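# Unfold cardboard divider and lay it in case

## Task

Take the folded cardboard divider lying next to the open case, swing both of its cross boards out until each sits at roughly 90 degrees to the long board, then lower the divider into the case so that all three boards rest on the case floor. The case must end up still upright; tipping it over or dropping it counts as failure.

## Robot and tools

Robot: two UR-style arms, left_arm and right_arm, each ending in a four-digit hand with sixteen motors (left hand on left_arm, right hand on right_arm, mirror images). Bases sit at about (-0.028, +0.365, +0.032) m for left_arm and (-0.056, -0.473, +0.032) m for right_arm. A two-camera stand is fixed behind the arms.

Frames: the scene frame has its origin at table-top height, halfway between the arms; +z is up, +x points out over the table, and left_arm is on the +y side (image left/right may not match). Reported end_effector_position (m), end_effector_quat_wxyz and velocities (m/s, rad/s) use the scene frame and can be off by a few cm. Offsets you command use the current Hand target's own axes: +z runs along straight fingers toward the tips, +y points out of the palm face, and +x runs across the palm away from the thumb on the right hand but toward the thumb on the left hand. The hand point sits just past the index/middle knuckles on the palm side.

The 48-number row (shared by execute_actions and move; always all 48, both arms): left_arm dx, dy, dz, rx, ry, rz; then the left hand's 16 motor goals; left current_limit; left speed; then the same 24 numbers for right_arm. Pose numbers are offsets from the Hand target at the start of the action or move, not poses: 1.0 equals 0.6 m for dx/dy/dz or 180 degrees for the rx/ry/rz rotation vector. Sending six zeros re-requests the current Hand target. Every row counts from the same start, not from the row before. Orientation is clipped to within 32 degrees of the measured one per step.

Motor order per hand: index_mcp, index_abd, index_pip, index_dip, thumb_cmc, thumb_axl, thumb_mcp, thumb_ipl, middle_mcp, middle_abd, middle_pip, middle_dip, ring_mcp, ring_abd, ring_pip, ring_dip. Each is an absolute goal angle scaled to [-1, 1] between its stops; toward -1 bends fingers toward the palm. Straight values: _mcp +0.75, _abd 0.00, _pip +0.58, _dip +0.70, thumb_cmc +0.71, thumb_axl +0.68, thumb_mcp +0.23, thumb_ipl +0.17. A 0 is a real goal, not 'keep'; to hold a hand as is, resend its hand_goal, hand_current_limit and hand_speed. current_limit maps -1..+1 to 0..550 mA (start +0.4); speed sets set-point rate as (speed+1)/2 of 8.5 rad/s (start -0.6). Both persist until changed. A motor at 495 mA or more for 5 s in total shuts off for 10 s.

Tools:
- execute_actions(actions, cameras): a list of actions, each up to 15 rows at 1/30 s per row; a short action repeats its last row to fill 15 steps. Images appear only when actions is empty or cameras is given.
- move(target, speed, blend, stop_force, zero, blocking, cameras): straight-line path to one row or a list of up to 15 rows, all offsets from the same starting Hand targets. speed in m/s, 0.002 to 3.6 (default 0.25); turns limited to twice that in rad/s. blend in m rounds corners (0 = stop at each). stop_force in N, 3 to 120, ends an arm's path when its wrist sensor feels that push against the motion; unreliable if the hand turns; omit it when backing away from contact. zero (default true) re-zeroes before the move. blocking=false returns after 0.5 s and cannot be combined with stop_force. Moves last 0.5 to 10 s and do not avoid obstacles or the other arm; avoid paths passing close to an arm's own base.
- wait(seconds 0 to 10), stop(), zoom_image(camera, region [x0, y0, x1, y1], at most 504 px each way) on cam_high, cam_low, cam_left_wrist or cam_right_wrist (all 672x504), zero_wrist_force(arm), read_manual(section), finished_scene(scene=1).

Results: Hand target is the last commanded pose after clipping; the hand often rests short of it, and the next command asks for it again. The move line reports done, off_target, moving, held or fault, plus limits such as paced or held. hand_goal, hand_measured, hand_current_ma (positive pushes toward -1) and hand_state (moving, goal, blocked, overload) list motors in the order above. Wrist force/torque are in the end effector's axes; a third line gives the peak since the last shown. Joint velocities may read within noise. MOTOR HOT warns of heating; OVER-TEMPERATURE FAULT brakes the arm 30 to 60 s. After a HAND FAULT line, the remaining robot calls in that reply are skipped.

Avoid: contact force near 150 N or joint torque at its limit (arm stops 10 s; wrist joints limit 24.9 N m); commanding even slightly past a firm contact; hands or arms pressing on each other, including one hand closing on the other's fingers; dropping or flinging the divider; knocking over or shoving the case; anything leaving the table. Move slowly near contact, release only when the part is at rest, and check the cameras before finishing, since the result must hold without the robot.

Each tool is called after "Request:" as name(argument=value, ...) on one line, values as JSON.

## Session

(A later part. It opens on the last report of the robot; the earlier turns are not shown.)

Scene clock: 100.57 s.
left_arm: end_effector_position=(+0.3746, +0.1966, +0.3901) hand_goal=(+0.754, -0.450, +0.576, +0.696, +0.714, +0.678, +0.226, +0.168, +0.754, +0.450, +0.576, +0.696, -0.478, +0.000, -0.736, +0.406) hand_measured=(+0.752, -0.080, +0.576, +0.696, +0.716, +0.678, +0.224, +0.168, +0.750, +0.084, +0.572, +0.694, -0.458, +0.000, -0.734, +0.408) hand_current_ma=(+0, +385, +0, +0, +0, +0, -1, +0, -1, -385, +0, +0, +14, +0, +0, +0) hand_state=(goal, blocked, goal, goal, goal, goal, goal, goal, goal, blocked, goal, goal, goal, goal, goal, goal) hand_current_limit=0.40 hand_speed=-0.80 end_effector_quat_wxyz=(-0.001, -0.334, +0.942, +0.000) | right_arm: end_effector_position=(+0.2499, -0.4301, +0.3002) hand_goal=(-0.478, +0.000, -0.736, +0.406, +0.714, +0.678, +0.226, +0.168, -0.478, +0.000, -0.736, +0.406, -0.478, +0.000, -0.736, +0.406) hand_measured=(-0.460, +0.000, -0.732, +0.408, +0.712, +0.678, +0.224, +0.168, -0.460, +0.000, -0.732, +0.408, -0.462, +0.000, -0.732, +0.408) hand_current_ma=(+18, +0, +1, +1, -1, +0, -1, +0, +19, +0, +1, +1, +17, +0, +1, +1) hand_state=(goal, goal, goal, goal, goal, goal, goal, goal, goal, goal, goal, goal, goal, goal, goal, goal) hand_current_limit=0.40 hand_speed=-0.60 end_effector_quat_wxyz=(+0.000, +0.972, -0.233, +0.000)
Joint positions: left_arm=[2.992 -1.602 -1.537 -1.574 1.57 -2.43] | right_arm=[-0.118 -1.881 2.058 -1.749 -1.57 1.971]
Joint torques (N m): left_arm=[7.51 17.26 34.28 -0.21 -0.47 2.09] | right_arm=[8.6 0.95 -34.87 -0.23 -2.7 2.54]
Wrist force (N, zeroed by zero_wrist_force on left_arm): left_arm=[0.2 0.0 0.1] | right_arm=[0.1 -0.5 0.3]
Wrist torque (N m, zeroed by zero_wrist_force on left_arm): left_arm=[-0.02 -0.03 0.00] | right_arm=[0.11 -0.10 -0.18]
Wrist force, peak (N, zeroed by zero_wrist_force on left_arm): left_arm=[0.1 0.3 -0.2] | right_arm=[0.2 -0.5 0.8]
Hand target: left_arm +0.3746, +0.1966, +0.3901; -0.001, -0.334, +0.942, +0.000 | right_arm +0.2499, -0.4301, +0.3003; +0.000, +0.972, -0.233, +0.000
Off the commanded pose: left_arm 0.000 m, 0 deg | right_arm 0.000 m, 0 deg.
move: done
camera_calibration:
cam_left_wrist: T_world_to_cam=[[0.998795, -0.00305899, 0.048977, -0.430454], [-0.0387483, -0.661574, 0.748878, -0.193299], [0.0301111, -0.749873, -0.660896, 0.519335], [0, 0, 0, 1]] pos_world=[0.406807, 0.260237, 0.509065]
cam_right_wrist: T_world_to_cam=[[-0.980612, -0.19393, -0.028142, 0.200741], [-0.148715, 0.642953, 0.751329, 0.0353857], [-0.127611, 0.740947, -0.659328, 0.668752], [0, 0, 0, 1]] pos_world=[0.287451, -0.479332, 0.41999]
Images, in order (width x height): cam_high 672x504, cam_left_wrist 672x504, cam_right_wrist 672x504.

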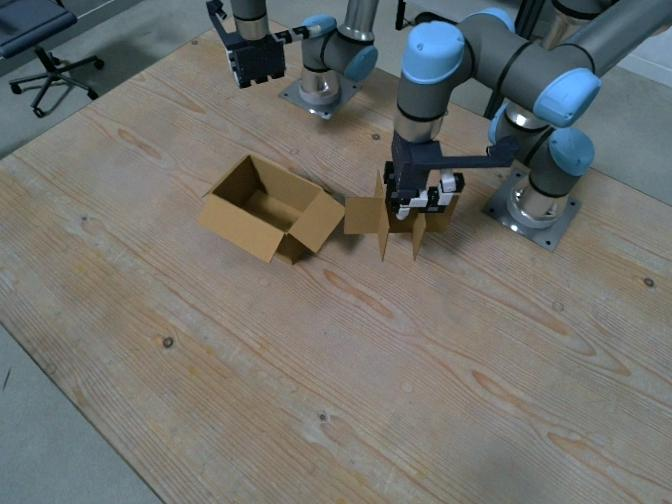

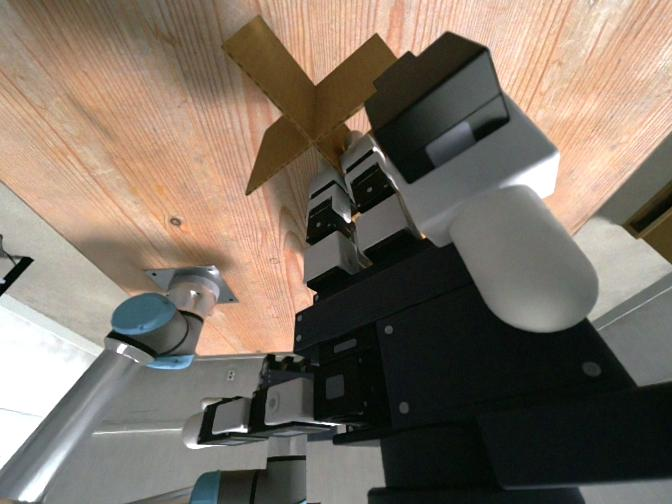

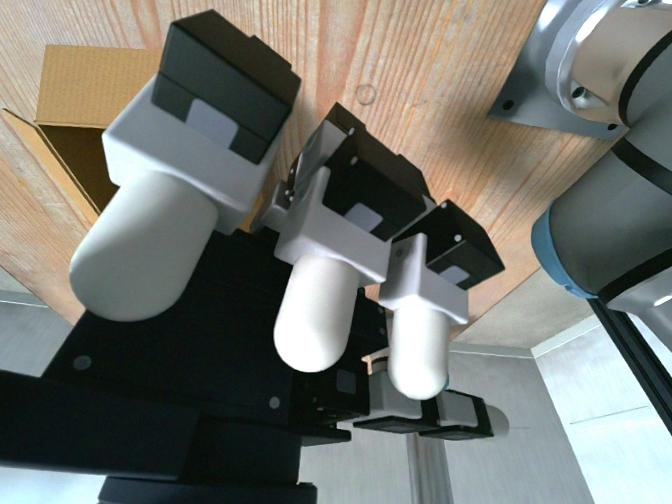

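Request:
move(target=[0.1862,-0.5340,0,0,0,0.1828, 0.754,-0.45,0.576,0.696,0.714,0.678,0.226,0.168,0.754,0.45,0.576,0.696,-0.478,0,-0.736,0.406,0.4,-0.8, 0.3455,-0.1480,-0.0333,0,0,0.2778, -0.479,0,-0.737,0.406,0.714,0.678,-0.8,0.168,-0.479,0,-0.737,0.406,-0.479,0,-0.737,0.406,0.4,-0.6], speed=0.15, cameras=["all"])

Request:
zoom_image(camera="cam_high", region=[180, 90, 380, 290])

Scene clock: 105.17 s.
left_arm: end_effector_position=(+0.4898, -0.1225, +0.3900) hand_goal=(+0.754, -0.450, +0.576, +0.696, +0.714, +0.678, +0.226, +0.168, +0.754, +0.450, +0.576, +0.696, -0.478, +0.000, -0.736, +0.406) hand_measured=(+0.752, -0.080, +0.576, +0.696, +0.716, +0.678, +0.224, +0.168, +0.750, +0.084, +0.572, +0.694, -0.458, +0.000, -0.734, +0.408) hand_current_ma=(+0, +385, +0, +0, +0, +0, -1, +0, -1, -385, +0, +0, +14, +0, +0, +0) hand_state=(goal, blocked, goal, goal, goal, goal, goal, goal, goal, blocked, goal, goal, goal, goal, goal, goal) hand_current_limit=0.40 hand_speed=-0.80 end_effector_quat_wxyz=(-0.001, -0.054, +0.999, +0.000) | right_arm: end_effector_position=(+0.4750, -0.4451, +0.3204) hand_goal=(-0.478, +0.000, -0.736, +0.406, +0.714, +0.678, -0.800, +0.168, -0.478, +0.000, -0.736, +0.406, -0.478, +0.000, -0.736, +0.406) hand_measured=(-0.460, +0.000, -0.732, +0.408, +0.712, +0.678, -0.672, +0.168, -0.460, +0.000, -0.732, +0.408, -0.462, +0.000, -0.734, +0.408) hand_current_ma=(+18, +0, +1, +1, -1, +0, +385, +0, +19, +0, +1, +1, +17, +0, +1, +1) hand_state=(goal, goal, goal, goal, goal, goal, blocked, goal, goal, goal, goal, goal, goal, goal, goal, goal) hand_current_limit=0.40 hand_speed=-0.60 end_effector_quat_wxyz=(-0.001, +0.783, -0.622, +0.000)
Joint positions: left_arm=[2.535 -2.402 -0.377 -1.934 1.569 -2.313] | right_arm=[-0.225 -1.293 1.428 -1.707 -1.57 2.737]
Joint torques (N m): left_arm=[-8.43 46.87 32.55 -0.42 1.42 1.72] | right_arm=[-8.59 -26.3 -35.12 -0.08 -2.32 2.46]
Wrist force (N, zeroed by zero_wrist_force on left_arm): left_arm=[0.2 -0.1 -0.1] | right_arm=[0.1 -0.2 0.5]
Wrist torque (N m, zeroed by zero_wrist_force on left_arm): left_arm=[0.00 -0.02 -0.08] | right_arm=[0.13 -0.14 -0.17]
Wrist force, peak (N, zeroed by zero_wrist_force on left_arm): left_arm=[-0.2 0.8 -0.1] | right_arm=[0.4 -0.7 0.8]
Hand target: left_arm +0.4898, -0.1225, +0.3901; -0.001, -0.054, +0.999, +0.000 | right_arm +0.4750, -0.4451, +0.3204; -0.001, +0.783, -0.622, +0.000
Off the commanded pose: left_arm 0.000 m, 0 deg | right_arm 0.000 m, 0 deg.
move: done
camera_calibration:
cam_left_wrist: T_world_to_cam=[[0.836895, -0.545106, 0.049668, -0.533879], [-0.392047, -0.533627, 0.749361, -0.211393], [-0.381977, -0.646608, -0.660296, 0.490747], [0, 0, 0, 1]] pos_world=[0.551378, -0.0865042, 0.508965]
cam_right_wrist: T_world_to_cam=[[-0.7787, 0.626797, -0.0274373, 0.68816], [0.397252, 0.52643, 0.751706, -0.247962], [0.485611, 0.574454, -0.658927, 0.356365], [0, 0, 0, 1]] pos_world=[0.461319, -0.505517, 0.440094]

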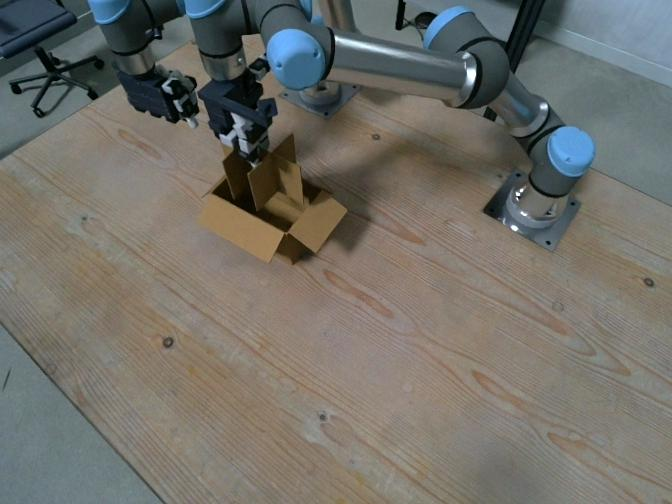

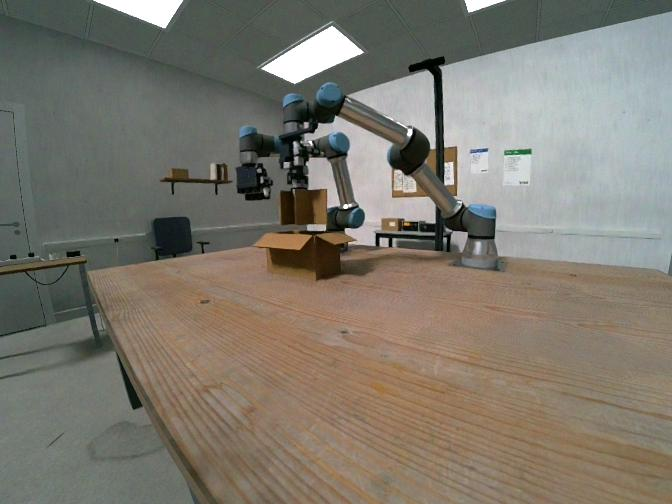

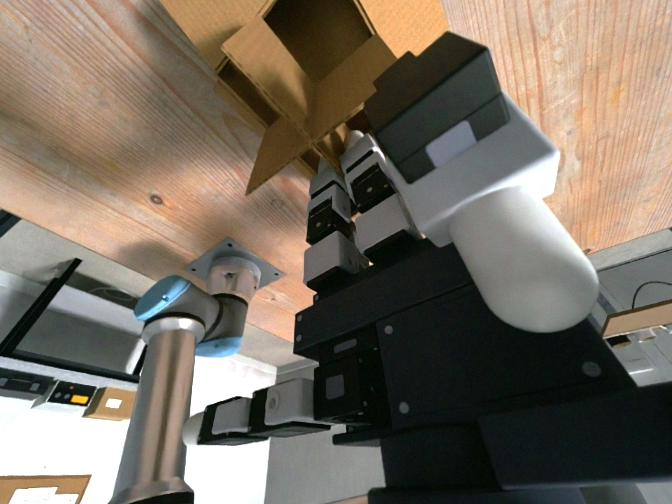

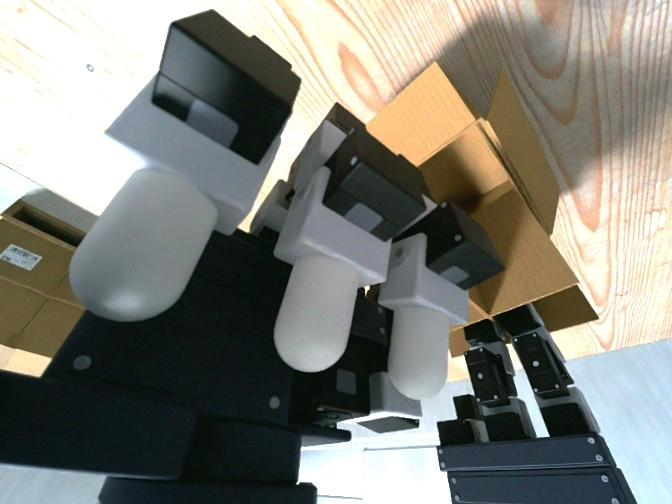

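Scaled by 2.520 from the camera's 672x504 image, which has a finer 960x720 frame.

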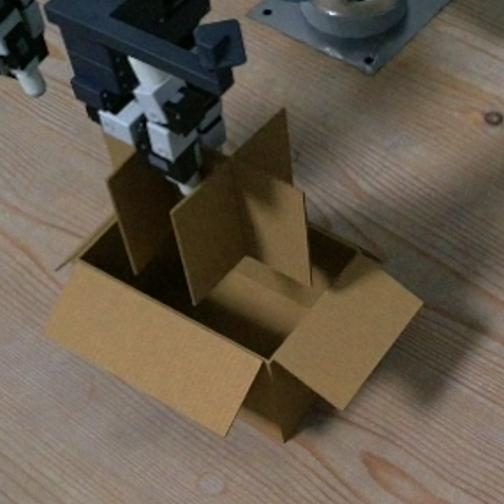

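Request:
zoom_image(camera="cam_right_wrist", region=[360, 40, 620, 380])

Request:
zoom_image(camera="cam_left_wrist", region=[150, 0, 450, 220])

Scaled by 1.482 from the camera's 672x504 image, which has a finer 960x720 frame.

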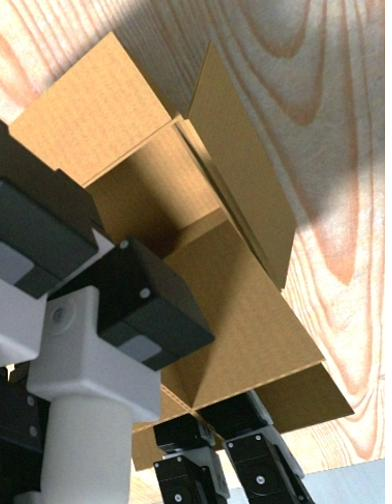

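Scaled by 1.680 from the camera's 672x504 image, which has a finer 960x720 frame.

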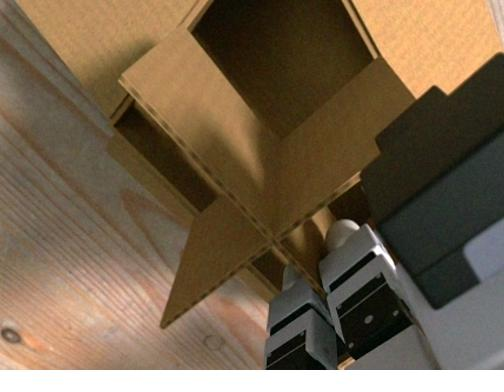

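Request:
zoom_image(camera="cam_high", region=[215, 120, 315, 220])

Request:
zoom_image(camera="cam_high", region=[195, 170, 355, 270])

Request:
zoom_image(camera="cam_low", region=[240, 180, 360, 290])

Scaled by 5.040 from the camera's 672x504 image, which has a finer 960x720 frame.

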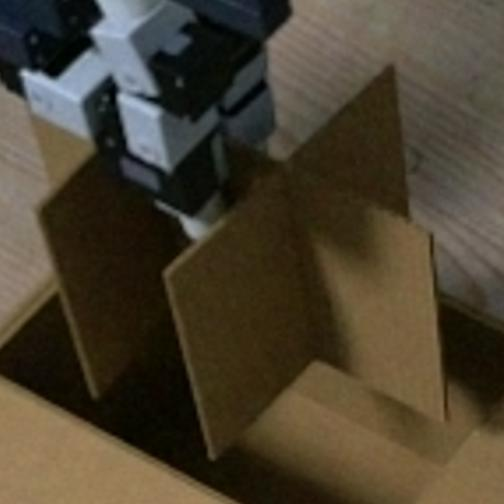

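Scaled by 3.150 from the camera's 672x504 image, which has a finer 960x720 frame.

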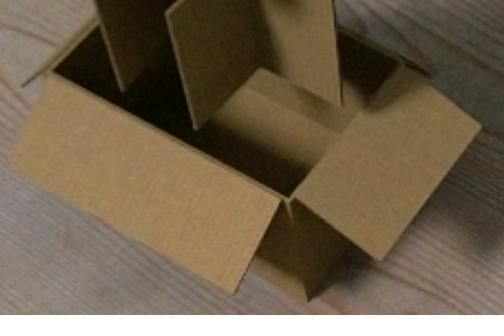

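Scaled by 4.200 from the camera's 672x504 image, which has a finer 960x720 frame.

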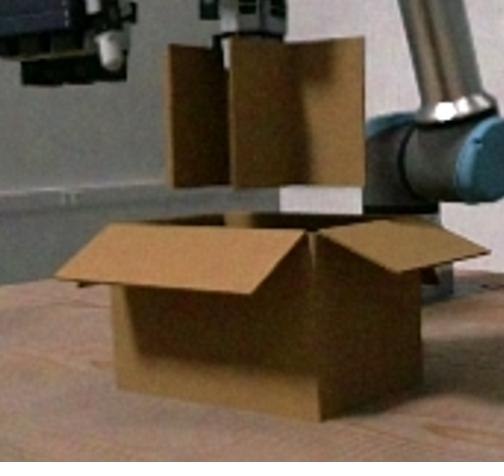

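Request:
zoom_image(camera="cam_right_wrist", region=[420, 90, 600, 270])

Request:
zoom_image(camera="cam_left_wrist", region=[200, 0, 400, 200])

Scaled by 2.800 from the camera's 672x504 image, which has a finer 960x720 frame.

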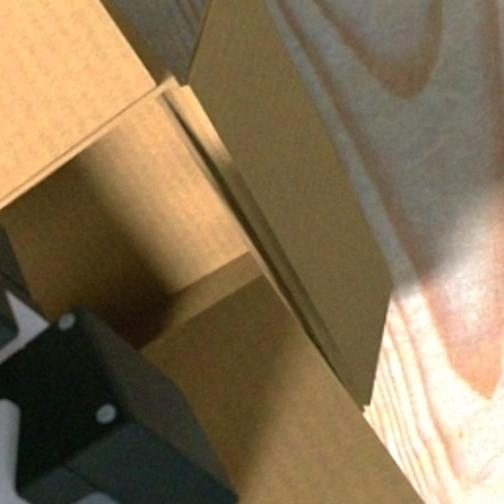

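Scaled by 2.520 from the camera's 672x504 image, which has a finer 960x720 frame.

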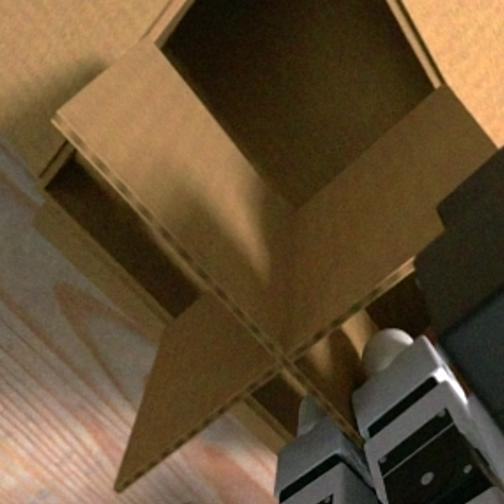

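Request:
move(target=[0.0050,-0.0042,0.04,0,0,0, 0.754,-0.45,0.576,0.696,0.714,0.678,0.226,0.168,0.754,0.45,0.576,0.696,-0.478,0,-0.736,0.406,0.4,-0.8, 0,0,0,0,0,0, -0.479,0,-0.737,0.406,0.714,0.678,-0.66,0.168,-0.479,0,-0.737,0.406,-0.479,0,-0.737,0.406,0.4,-0.6], speed=0.06, cameras=["all"])

Request:
zoom_image(camera="cam_high", region=[205, 130, 335, 260])

Request:
zoom_image(camera="cam_right_wrist", region=[420, 90, 600, 270])

Request:
zoom_image(camera="cam_left_wrist", region=[200, 0, 400, 200])

Request:
zoom_image(camera="cam_low", region=[240, 180, 360, 290])

Scene clock: 110.23 s.
left_arm: end_effector_position=(+0.4871, -0.1253, +0.3661) hand_goal=(+0.754, -0.450, +0.576, +0.696, +0.714, +0.678, +0.226, +0.168, +0.754, +0.450, +0.576, +0.696, -0.478, +0.000, -0.736, +0.406) hand_measured=(+0.752, -0.080, +0.576, +0.696, +0.716, +0.678, +0.224, +0.168, +0.750, +0.084, +0.572, +0.694, -0.458, +0.000, -0.734, +0.408) hand_current_ma=(+0, +385, +0, +0, +0, +0, -1, +0, -1, -385, +0, +0, +13, +0, +0, +0) hand_state=(goal, blocked, goal, goal, goal, goal, goal, goal, goal, blocked, goal, goal, goal, goal, goal, goal) hand_current_limit=0.40 hand_speed=-0.80 end_effector_quat_wxyz=(-0.001, -0.054, +0.999, +0.000) | right_arm: end_effector_position=(+0.4750, -0.4451, +0.3204) hand_goal=(-0.478, +0.000, -0.736, +0.406, +0.714, +0.678, -0.660, +0.168, -0.478, +0.000, -0.736, +0.406, -0.478, +0.000, -0.736, +0.406) hand_measured=(-0.460, +0.000, -0.732, +0.408, +0.712, +0.678, -0.654, +0.168, -0.460, +0.000, -0.732, +0.408, -0.462, +0.000, -0.734, +0.408) hand_current_ma=(+18, +0, +1, +1, -1, +0, +4, +0, +19, +0, +1, +1, +17, +0, +1, +1) hand_state=(goal, goal, goal, goal, goal, goal, goal, goal, goal, goal, goal, goal, goal, goal, goal, goal) hand_current_limit=0.40 hand_speed=-0.60 end_effector_quat_wxyz=(-0.001, +0.783, -0.622, +0.000)
Joint positions: left_arm=[2.53 -2.363 -0.513 -1.838 1.57 -2.318] | right_arm=[-0.225 -1.293 1.428 -1.707 -1.57 2.737]
Joint torques (N m): left_arm=[-8.51 59.77 14.22 4.52 -0.14 -2.5] | right_arm=[-7.91 -25.65 -35.2 -0.14 -2.17 2.54]
Wrist force (N, zeroed by zero_wrist_force on left_arm): left_arm=[0.1 -0.1 0.0] | right_arm=[0.1 -0.3 0.4]
Wrist torque (N m, zeroed by zero_wrist_force on left_arm): left_arm=[-0.02 -0.01 0.02] | right_arm=[0.13 -0.15 -0.16]
Wrist force, peak (N, zeroed by zero_wrist_force on left_arm): left_arm=[0.2 -0.1 -0.5] | right_arm=[0.3 -0.6 0.5]
Hand target: left_arm +0.4871, -0.1253, +0.3661; -0.001, -0.054, +0.999, +0.000 | right_arm +0.4750, -0.4451, +0.3204; -0.001, +0.783, -0.622, +0.000
Off the commanded pose: left_arm 0.000 m, 0 deg | right_arm 0.000 m, 0 deg.
move: done
camera_calibration:
cam_left_wrist: T_world_to_cam=[[0.83695, -0.545048, 0.0493693, -0.531839], [-0.391821, -0.533787, 0.749365, -0.196176], [-0.382087, -0.646525, -0.660314, 0.472201], [0, 0, 0, 1]] pos_world=[0.548678, -0.089304, 0.485065]
cam_right_wrist: T_world_to_cam=[[-0.7787, 0.626797, -0.0274373, 0.68816], [0.397252, 0.52643, 0.751706, -0.247962], [0.485611, 0.574454, -0.658927, 0.356365], [0, 0, 0, 1]] pos_world=[0.461319, -0.505517, 0.440094]

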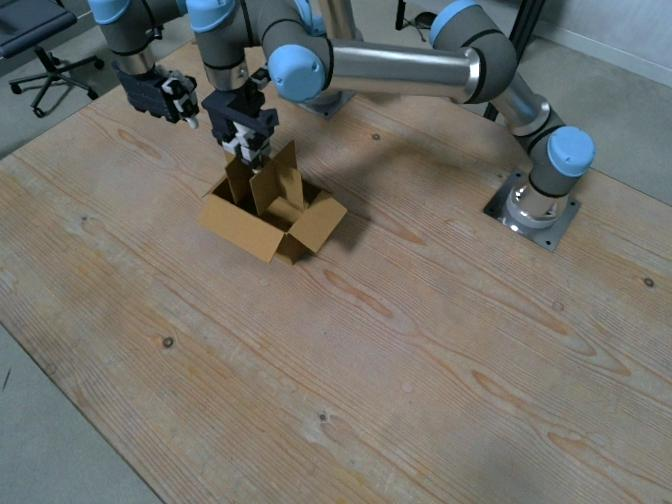

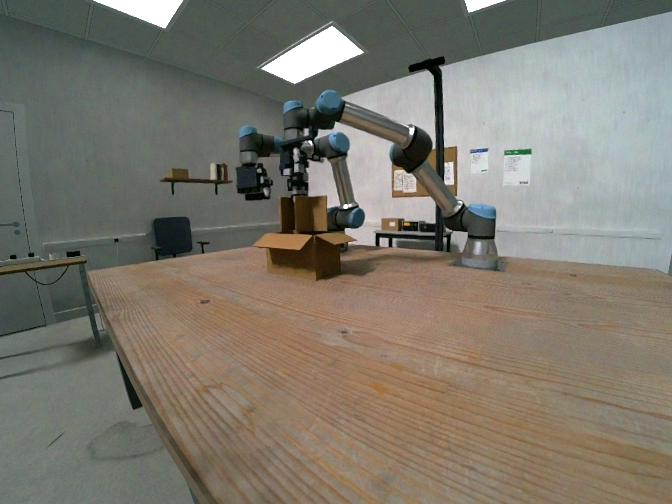

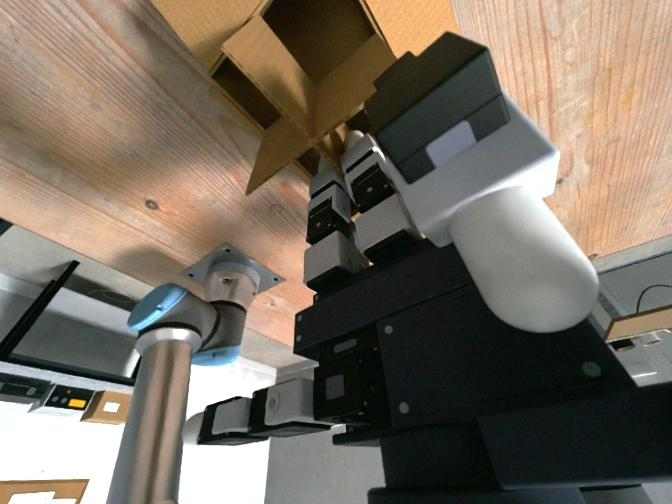

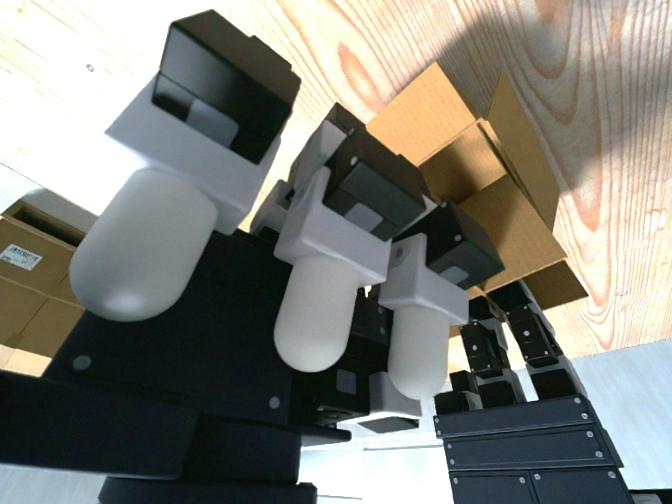

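Scaled by 3.877 from the camera's 672x504 image, which has a finer 960x720 frame.

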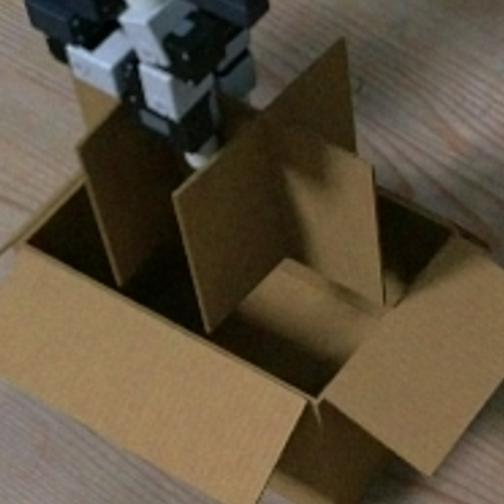

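Scaled by 2.800 from the camera's 672x504 image, which has a finer 960x720 frame.

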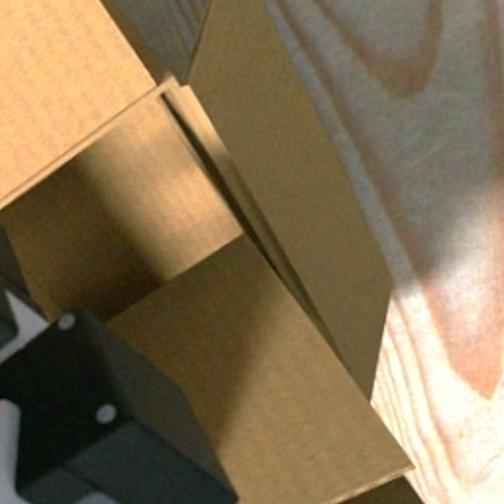

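Scaled by 2.520 from the camera's 672x504 image, which has a finer 960x720 frame.

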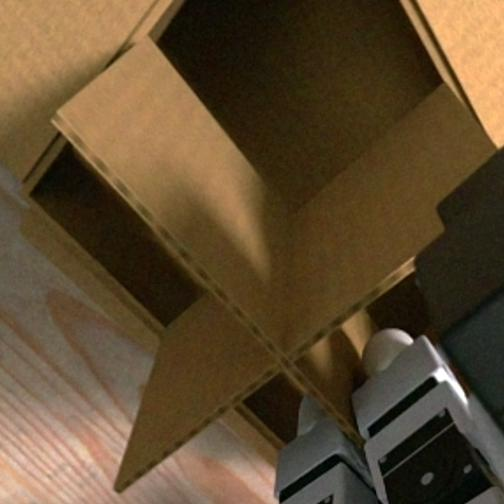

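Scaled by 4.200 from the camera's 672x504 image, which has a finer 960x720 frame.

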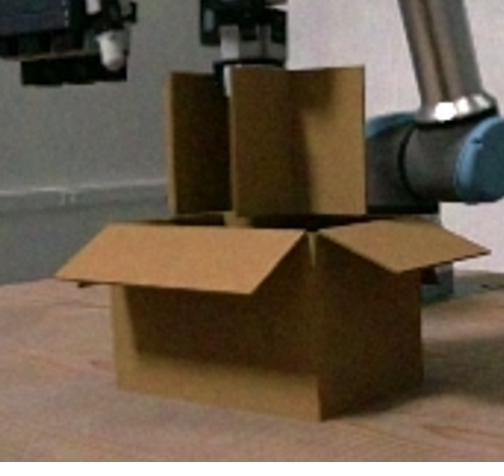

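Request:
move(target=[0.0042,0,0,0,0,0, 0.754,-0.45,0.576,0.696,0.714,0.678,0.226,0.168,0.754,0.45,0.576,0.696,-0.478,0,-0.736,0.406,0.4,-0.8, 0,0,0,0,0,0, -0.479,0,-0.737,0.406,0.714,0.678,-0.66,0.168,-0.479,0,-0.737,0.406,-0.479,0,-0.737,0.406,0.4,-0.6], speed=0.06)

Request:
move(target=[0,0,0.035,0,0,0, 0.754,-0.45,0.576,0.696,0.714,0.678,0.226,0.168,0.754,0.45,0.576,0.696,-0.478,0,-0.736,0.406,0.4,-0.8, 0,0,0,0,0,0, -0.479,0,-0.737,0.406,0.714,0.678,-0.66,0.168,-0.479,0,-0.737,0.406,-0.479,0,-0.737,0.406,0.4,-0.6], speed=0.02, stop_force=3, cameras=["all"])

Request:
zoom_image(camera="cam_high", region=[205, 130, 335, 260])

Request:
zoom_image(camera="cam_right_wrist", region=[420, 90, 600, 270])

Request:
zoom_image(camera="cam_left_wrist", region=[200, 0, 400, 200])

Request:
zoom_image(camera="cam_low", region=[240, 180, 360, 290])

Scene clock: 112.40 s.
left_arm: end_effector_position=(+0.4846, -0.1256, +0.3661) hand_goal=(+0.754, -0.450, +0.576, +0.696, +0.714, +0.678, +0.226, +0.168, +0.754, +0.450, +0.576, +0.696, -0.478, +0.000, -0.736, +0.406) hand_measured=(+0.752, -0.080, +0.576, +0.696, +0.716, +0.678, +0.224, +0.168, +0.750, +0.084, +0.572, +0.694, -0.458, +0.000, -0.734, +0.408) hand_current_ma=(+0, +385, +0, +0, +0, +0, -1, +0, -1, -385, +0, +0, +13, +0, +0, +0) hand_state=(goal, blocked, goal, goal, goal, goal, goal, goal, goal, blocked, goal, goal, goal, goal, goal, goal) hand_current_limit=0.40 hand_speed=-0.80 end_effector_quat_wxyz=(-0.001, -0.054, +0.999, +0.000) | right_arm: end_effector_position=(+0.4750, -0.4451, +0.3204) hand_goal=(-0.478, +0.000, -0.736, +0.406, +0.714, +0.678, -0.660, +0.168, -0.478, +0.000, -0.736, +0.406, -0.478, +0.000, -0.736, +0.406) hand_measured=(-0.460, +0.000, -0.732, +0.408, +0.712, +0.678, -0.654, +0.168, -0.460, +0.000, -0.732, +0.408, -0.462, +0.000, -0.734, +0.408) hand_current_ma=(+18, +0, +1, +1, -1, +0, +4, +0, +19, +0, +1, +1, +17, +0, +1, +1) hand_state=(goal, goal, goal, goal, goal, goal, goal, goal, goal, goal, goal, goal, goal, goal, goal, goal) hand_current_limit=0.40 hand_speed=-0.60 end_effector_quat_wxyz=(-0.001, +0.783, -0.622, +0.000)
Joint positions: left_arm=[2.528 -2.356 -0.526 -1.832 1.569 -2.32] | right_arm=[-0.225 -1.293 1.428 -1.707 -1.57 2.737]
Joint torques (N m): left_arm=[-8.7 58.44 9.88 4.79 -1.23 -2.45] | right_arm=[-8.87 -25.55 -35.47 -0.2 -2.23 2.38]
Wrist force (N, zeroed by zero_wrist_force on left_arm): left_arm=[0.1 0.0 -0.1] | right_arm=[0.2 -0.4 0.4]
Wrist torque (N m, zeroed by zero_wrist_force on left_arm): left_arm=[0.01 -0.02 0.01] | right_arm=[0.12 -0.15 -0.17]
Wrist force, peak (N, zeroed by zero_wrist_force on left_arm): left_arm=[0.4 0.0 -0.1] | right_arm=[0.3 -0.7 0.5]
Hand target: left_arm +0.4846, -0.1256, +0.3661; -0.001, -0.054, +0.999, +0.000 | right_arm +0.4750, -0.4451, +0.3204; -0.001, +0.783, -0.622, +0.000
Off the commanded pose: left_arm 0.000 m, 0 deg | right_arm 0.000 m, 0 deg.
move: done

Scene clock: 114.43 s.
left_arm: end_effector_position=(+0.4845, -0.1256, +0.3451) hand_goal=(+0.754, -0.450, +0.576, +0.696, +0.714, +0.678, +0.226, +0.168, +0.754, +0.450, +0.576, +0.696, -0.478, +0.000, -0.736, +0.406) hand_measured=(+0.752, -0.080, +0.576, +0.696, +0.716, +0.678, +0.224, +0.168, +0.750, +0.084, +0.572, +0.694, -0.458, +0.000, -0.734, +0.408) hand_current_ma=(+0, +385, +0, +0, +0, +0, -1, +0, -1, -385, +0, +0, +13, +0, +0, +0) hand_state=(goal, blocked, goal, goal, goal, goal, goal, goal, goal, blocked, goal, goal, goal, goal, goal, goal) hand_current_limit=0.40 hand_speed=-0.80 end_effector_quat_wxyz=(-0.001, -0.054, +0.999, +0.000) | right_arm: end_effector_position=(+0.4750, -0.4451, +0.3204) hand_goal=(-0.478, +0.000, -0.736, +0.406, +0.714, +0.678, -0.660, +0.168, -0.478, +0.000, -0.736, +0.406, -0.478, +0.000, -0.736, +0.406) hand_measured=(-0.460, +0.000, -0.732, +0.408, +0.712, +0.678, -0.654, +0.168, -0.460, +0.000, -0.732, +0.408, -0.462, +0.000, -0.734, +0.408) hand_current_ma=(+18, +0, +1, +1, -1, +0, +4, +0, +19, +0, +1, +1, +17, +0, +1, +1) hand_state=(goal, goal, goal, goal, goal, goal, goal, goal, goal, goal, goal, goal, goal, goal, goal, goal) hand_current_limit=0.40 hand_speed=-0.60 end_effector_quat_wxyz=(-0.001, +0.783, -0.622, +0.000)
Joint positions: left_arm=[2.528 -2.335 -0.617 -1.761 1.569 -2.32] | right_arm=[-0.225 -1.293 1.428 -1.707 -1.57 2.737]
Joint torques (N m): left_arm=[-7.76 58.92 11.67 4.77 -0.61 -0.49] | right_arm=[-7.39 -25.87 -35.2 -0.32 -2.32 2.52]
Wrist force (N, zeroed by zero_wrist_force on left_arm): left_arm=[0.3 0.1 0.2] | right_arm=[0.1 -0.5 0.3]
Wrist torque (N m, zeroed by zero_wrist_force on left_arm): left_arm=[-0.01 -0.04 0.04] | right_arm=[0.11 -0.15 -0.17]
Wrist force, peak (N, zeroed by zero_wrist_force on left_arm): left_arm=[0.4 0.1 0.2] | right_arm=[0.5 -0.4 0.5]
Hand target: left_arm +0.4845, -0.1256, +0.3451; -0.001, -0.054, +0.999, +0.000 | right_arm +0.4750, -0.4451, +0.3204; -0.001, +0.783, -0.622, +0.000
Off the commanded pose: left_arm 0.000 m, 0 deg | right_arm 0.000 m, 0 deg.
move: done
camera_calibration:
cam_left_wrist: T_world_to_cam=[[0.83695, -0.545042, 0.0494464, -0.528819], [-0.391847, -0.533722, 0.749397, -0.181539], [-0.382062, -0.646583, -0.660272, 0.457042], [0, 0, 0, 1]] pos_world=[0.546078, -0.089604, 0.463965]
cam_right_wrist: T_world_to_cam=[[-0.7787, 0.626797, -0.0274373, 0.68816], [0.397252, 0.52643, 0.751706, -0.247962], [0.485611, 0.574454, -0.658927, 0.356365], [0, 0, 0, 1]] pos_world=[0.461319, -0.505517, 0.440094]

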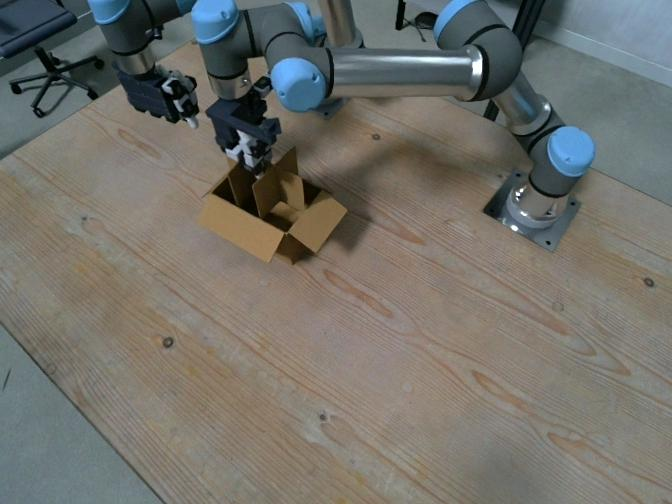

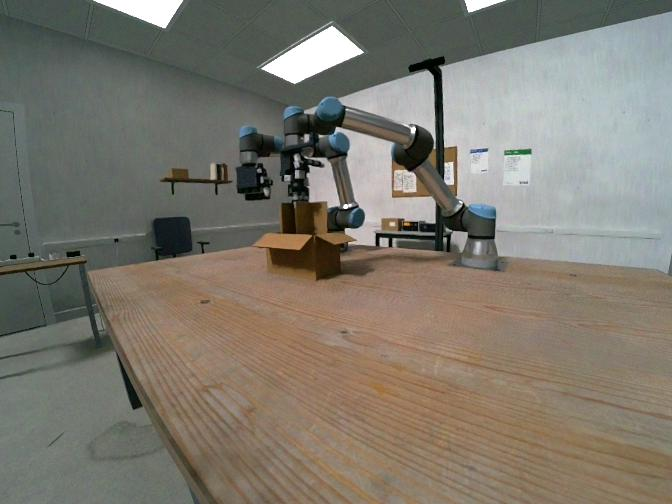

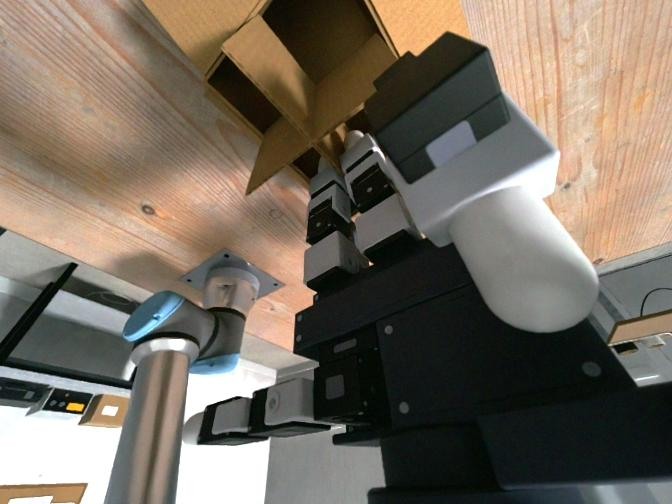

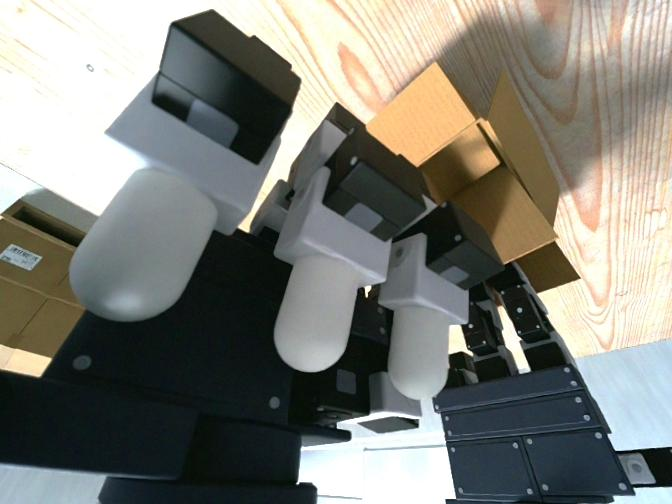

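Scaled by 3.877 from the camera's 672x504 image, which has a finer 960x720 frame.

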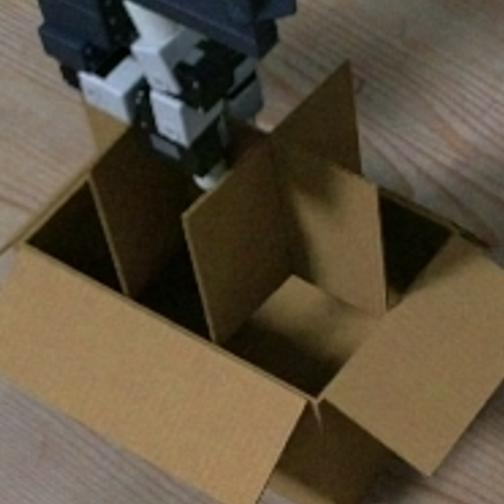

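Scaled by 2.800 from the camera's 672x504 image, which has a finer 960x720 frame.

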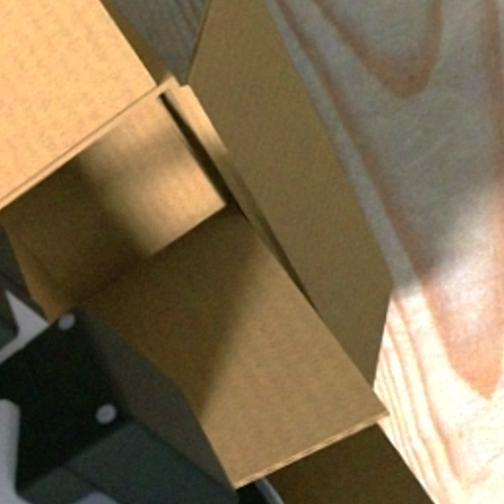

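Scaled by 2.520 from the camera's 672x504 image, which has a finer 960x720 frame.

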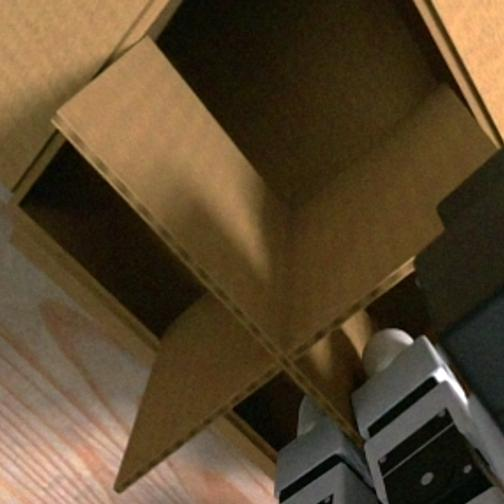

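Scaled by 4.200 from the camera's 672x504 image, which has a finer 960x720 frame.

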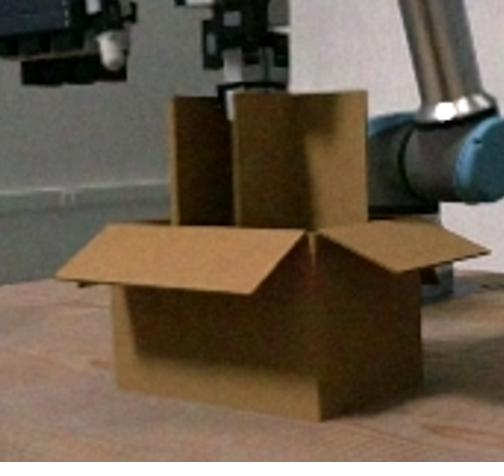

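Request:
move(target=[0,0,0.08,0,0,0, 0.754,-0.45,0.576,0.696,0.714,0.678,0.226,0.168,0.754,0.45,0.576,0.696,-0.478,0,-0.736,0.406,0.4,-0.8, 0,0,0,0,0,0, -0.479,0,-0.737,0.406,0.714,0.678,-0.66,0.168,-0.479,0,-0.737,0.406,-0.479,0,-0.737,0.406,0.4,-0.6], speed=0.02, stop_force=3, cameras=["all"])

Request:
zoom_image(camera="cam_high", region=[205, 130, 335, 260])

Request:
zoom_image(camera="cam_right_wrist", region=[420, 90, 600, 270])

Request:
zoom_image(camera="cam_left_wrist", region=[200, 0, 400, 200])

Scene clock: 119.20 s.
left_arm: end_effector_position=(+0.4845, -0.1256, +0.2971) hand_goal=(+0.754, -0.450, +0.576, +0.696, +0.714, +0.678, +0.226, +0.168, +0.754, +0.450, +0.576, +0.696, -0.478, +0.000, -0.736, +0.406) hand_measured=(+0.752, -0.080, +0.576, +0.696, +0.716, +0.678, +0.224, +0.168, +0.750, +0.084, +0.572, +0.694, -0.458, +0.000, -0.734, +0.408) hand_current_ma=(+0, +385, +0, +0, +0, +0, -1, +0, -1, -385, +0, +0, +13, +0, +0, +0) hand_state=(goal, blocked, goal, goal, goal, goal, goal, goal, goal, blocked, goal, goal, goal, goal, goal, goal) hand_current_limit=0.40 hand_speed=-0.80 end_effector_quat_wxyz=(-0.001, -0.054, +0.999, +0.000) | right_arm: end_effector_position=(+0.4750, -0.4451, +0.3204) hand_goal=(-0.478, +0.000, -0.736, +0.406, +0.714, +0.678, -0.660, +0.168, -0.478, +0.000, -0.736, +0.406, -0.478, +0.000, -0.736, +0.406) hand_measured=(-0.460, +0.000, -0.732, +0.408, +0.712, +0.678, -0.654, +0.168, -0.460, +0.000, -0.732, +0.408, -0.462, +0.000, -0.734, +0.408) hand_current_ma=(+18, +0, +1, +1, -1, +0, +4, +0, +19, +0, +1, +1, +17, +0, +1, +1) hand_state=(goal, goal, goal, goal, goal, goal, goal, goal, goal, goal, goal, goal, goal, goal, goal, goal) hand_current_limit=0.40 hand_speed=-0.60 end_effector_quat_wxyz=(-0.001, +0.783, -0.622, +0.000)
Joint positions: left_arm=[2.528 -2.314 -0.778 -1.622 1.569 -2.32] | right_arm=[-0.225 -1.293 1.428 -1.707 -1.57 2.737]
Joint torques (N m): left_arm=[-8.59 58.06 12.13 4.61 0.23 -1.63] | right_arm=[-6.08 -25.73 -35.11 -0.07 -2.26 2.4]
Wrist force (N, zeroed by zero_wrist_force on left_arm): left_arm=[0.1 0.0 0.0] | right_arm=[0.2 -0.5 0.3]
Wrist torque (N m, zeroed by zero_wrist_force on left_arm): left_arm=[-0.02 -0.05 0.02] | right_arm=[0.11 -0.15 -0.16]
Wrist force, peak (N, zeroed by zero_wrist_force on left_arm): left_arm=[0.4 0.2 0.0] | right_arm=[0.3 -0.4 0.7]
Hand target: left_arm +0.4845, -0.1256, +0.2971; -0.001, -0.054, +0.999, +0.000 | right_arm +0.4750, -0.4451, +0.3204; -0.001, +0.783, -0.622, +0.000
Off the commanded pose: left_arm 0.000 m, 0 deg | right_arm 0.000 m, 0 deg.
move: done
camera_calibration:
cam_left_wrist: T_world_to_cam=[[0.83695, -0.545042, 0.0494464, -0.526446], [-0.391847, -0.533722, 0.749397, -0.145568], [-0.382062, -0.646583, -0.660272, 0.425349], [0, 0, 0, 1]] pos_world=[0.546078, -0.089604, 0.415965]
cam_right_wrist: T_world_to_cam=[[-0.7787, 0.626797, -0.0274373, 0.68816], [0.397252, 0.52643, 0.751706, -0.247962], [0.485611, 0.574454, -0.658927, 0.356365], [0, 0, 0, 1]] pos_world=[0.461319, -0.505517, 0.440094]

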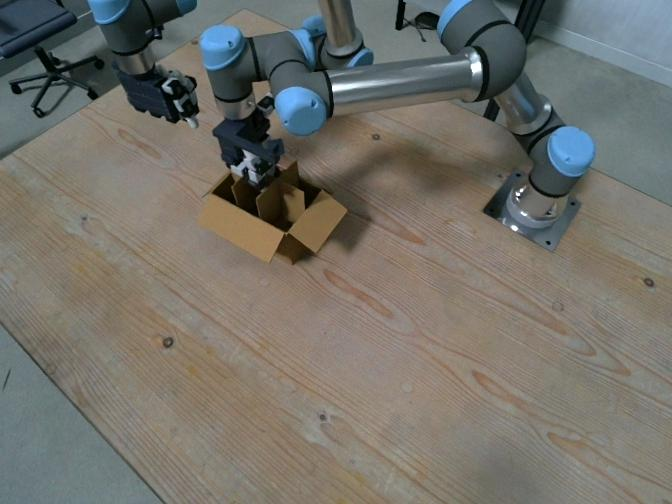

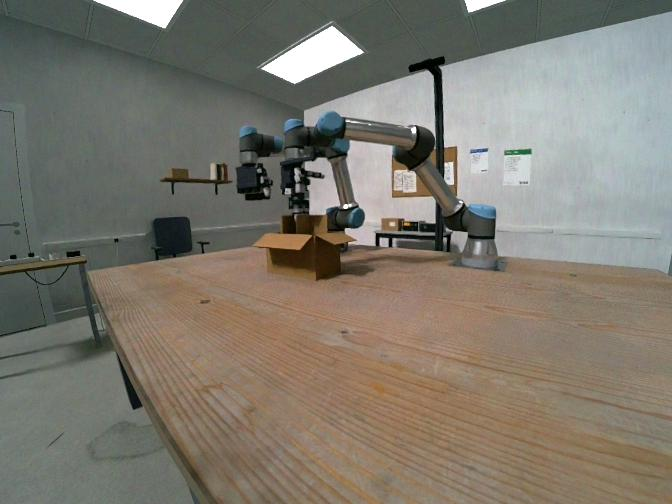

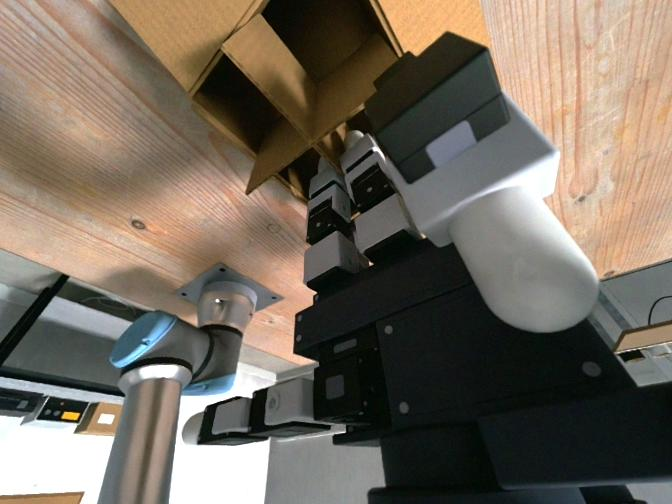

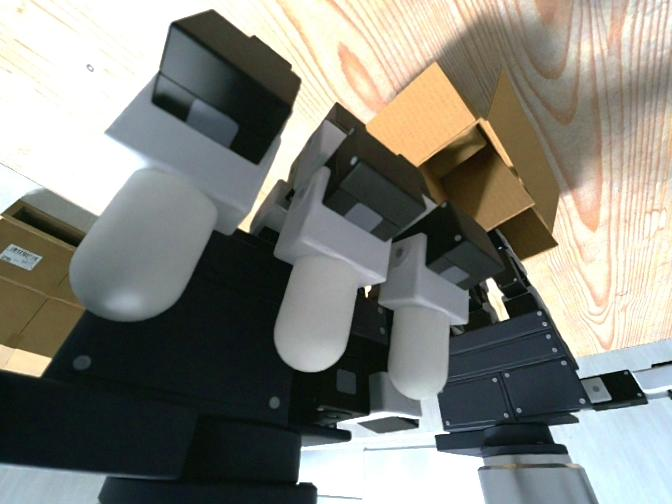

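Scaled by 3.877 from the camera's 672x504 image, which has a finer 960x720 frame.

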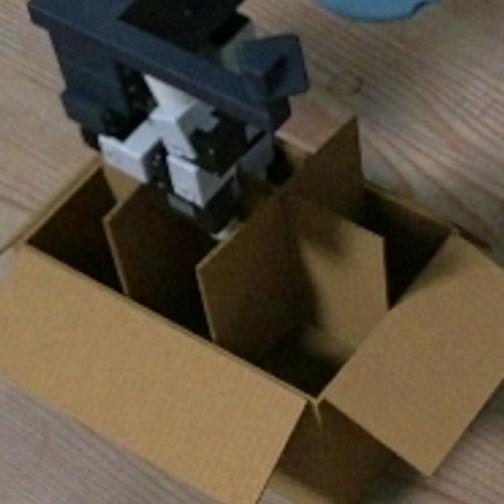

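Scaled by 2.800 from the camera's 672x504 image, which has a finer 960x720 frame.

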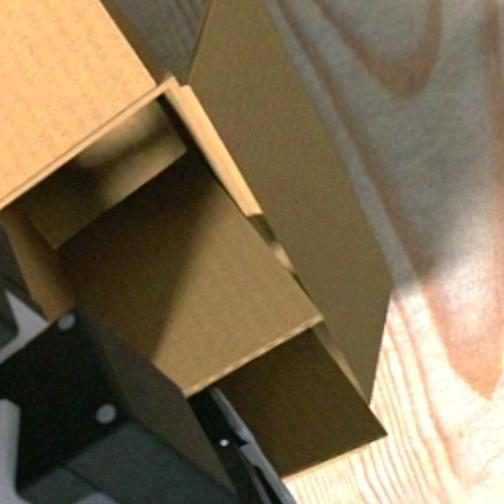

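Scaled by 2.520 from the camera's 672x504 image, which has a finer 960x720 frame.

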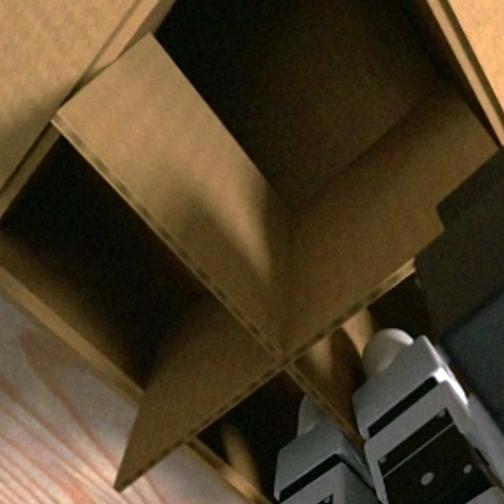

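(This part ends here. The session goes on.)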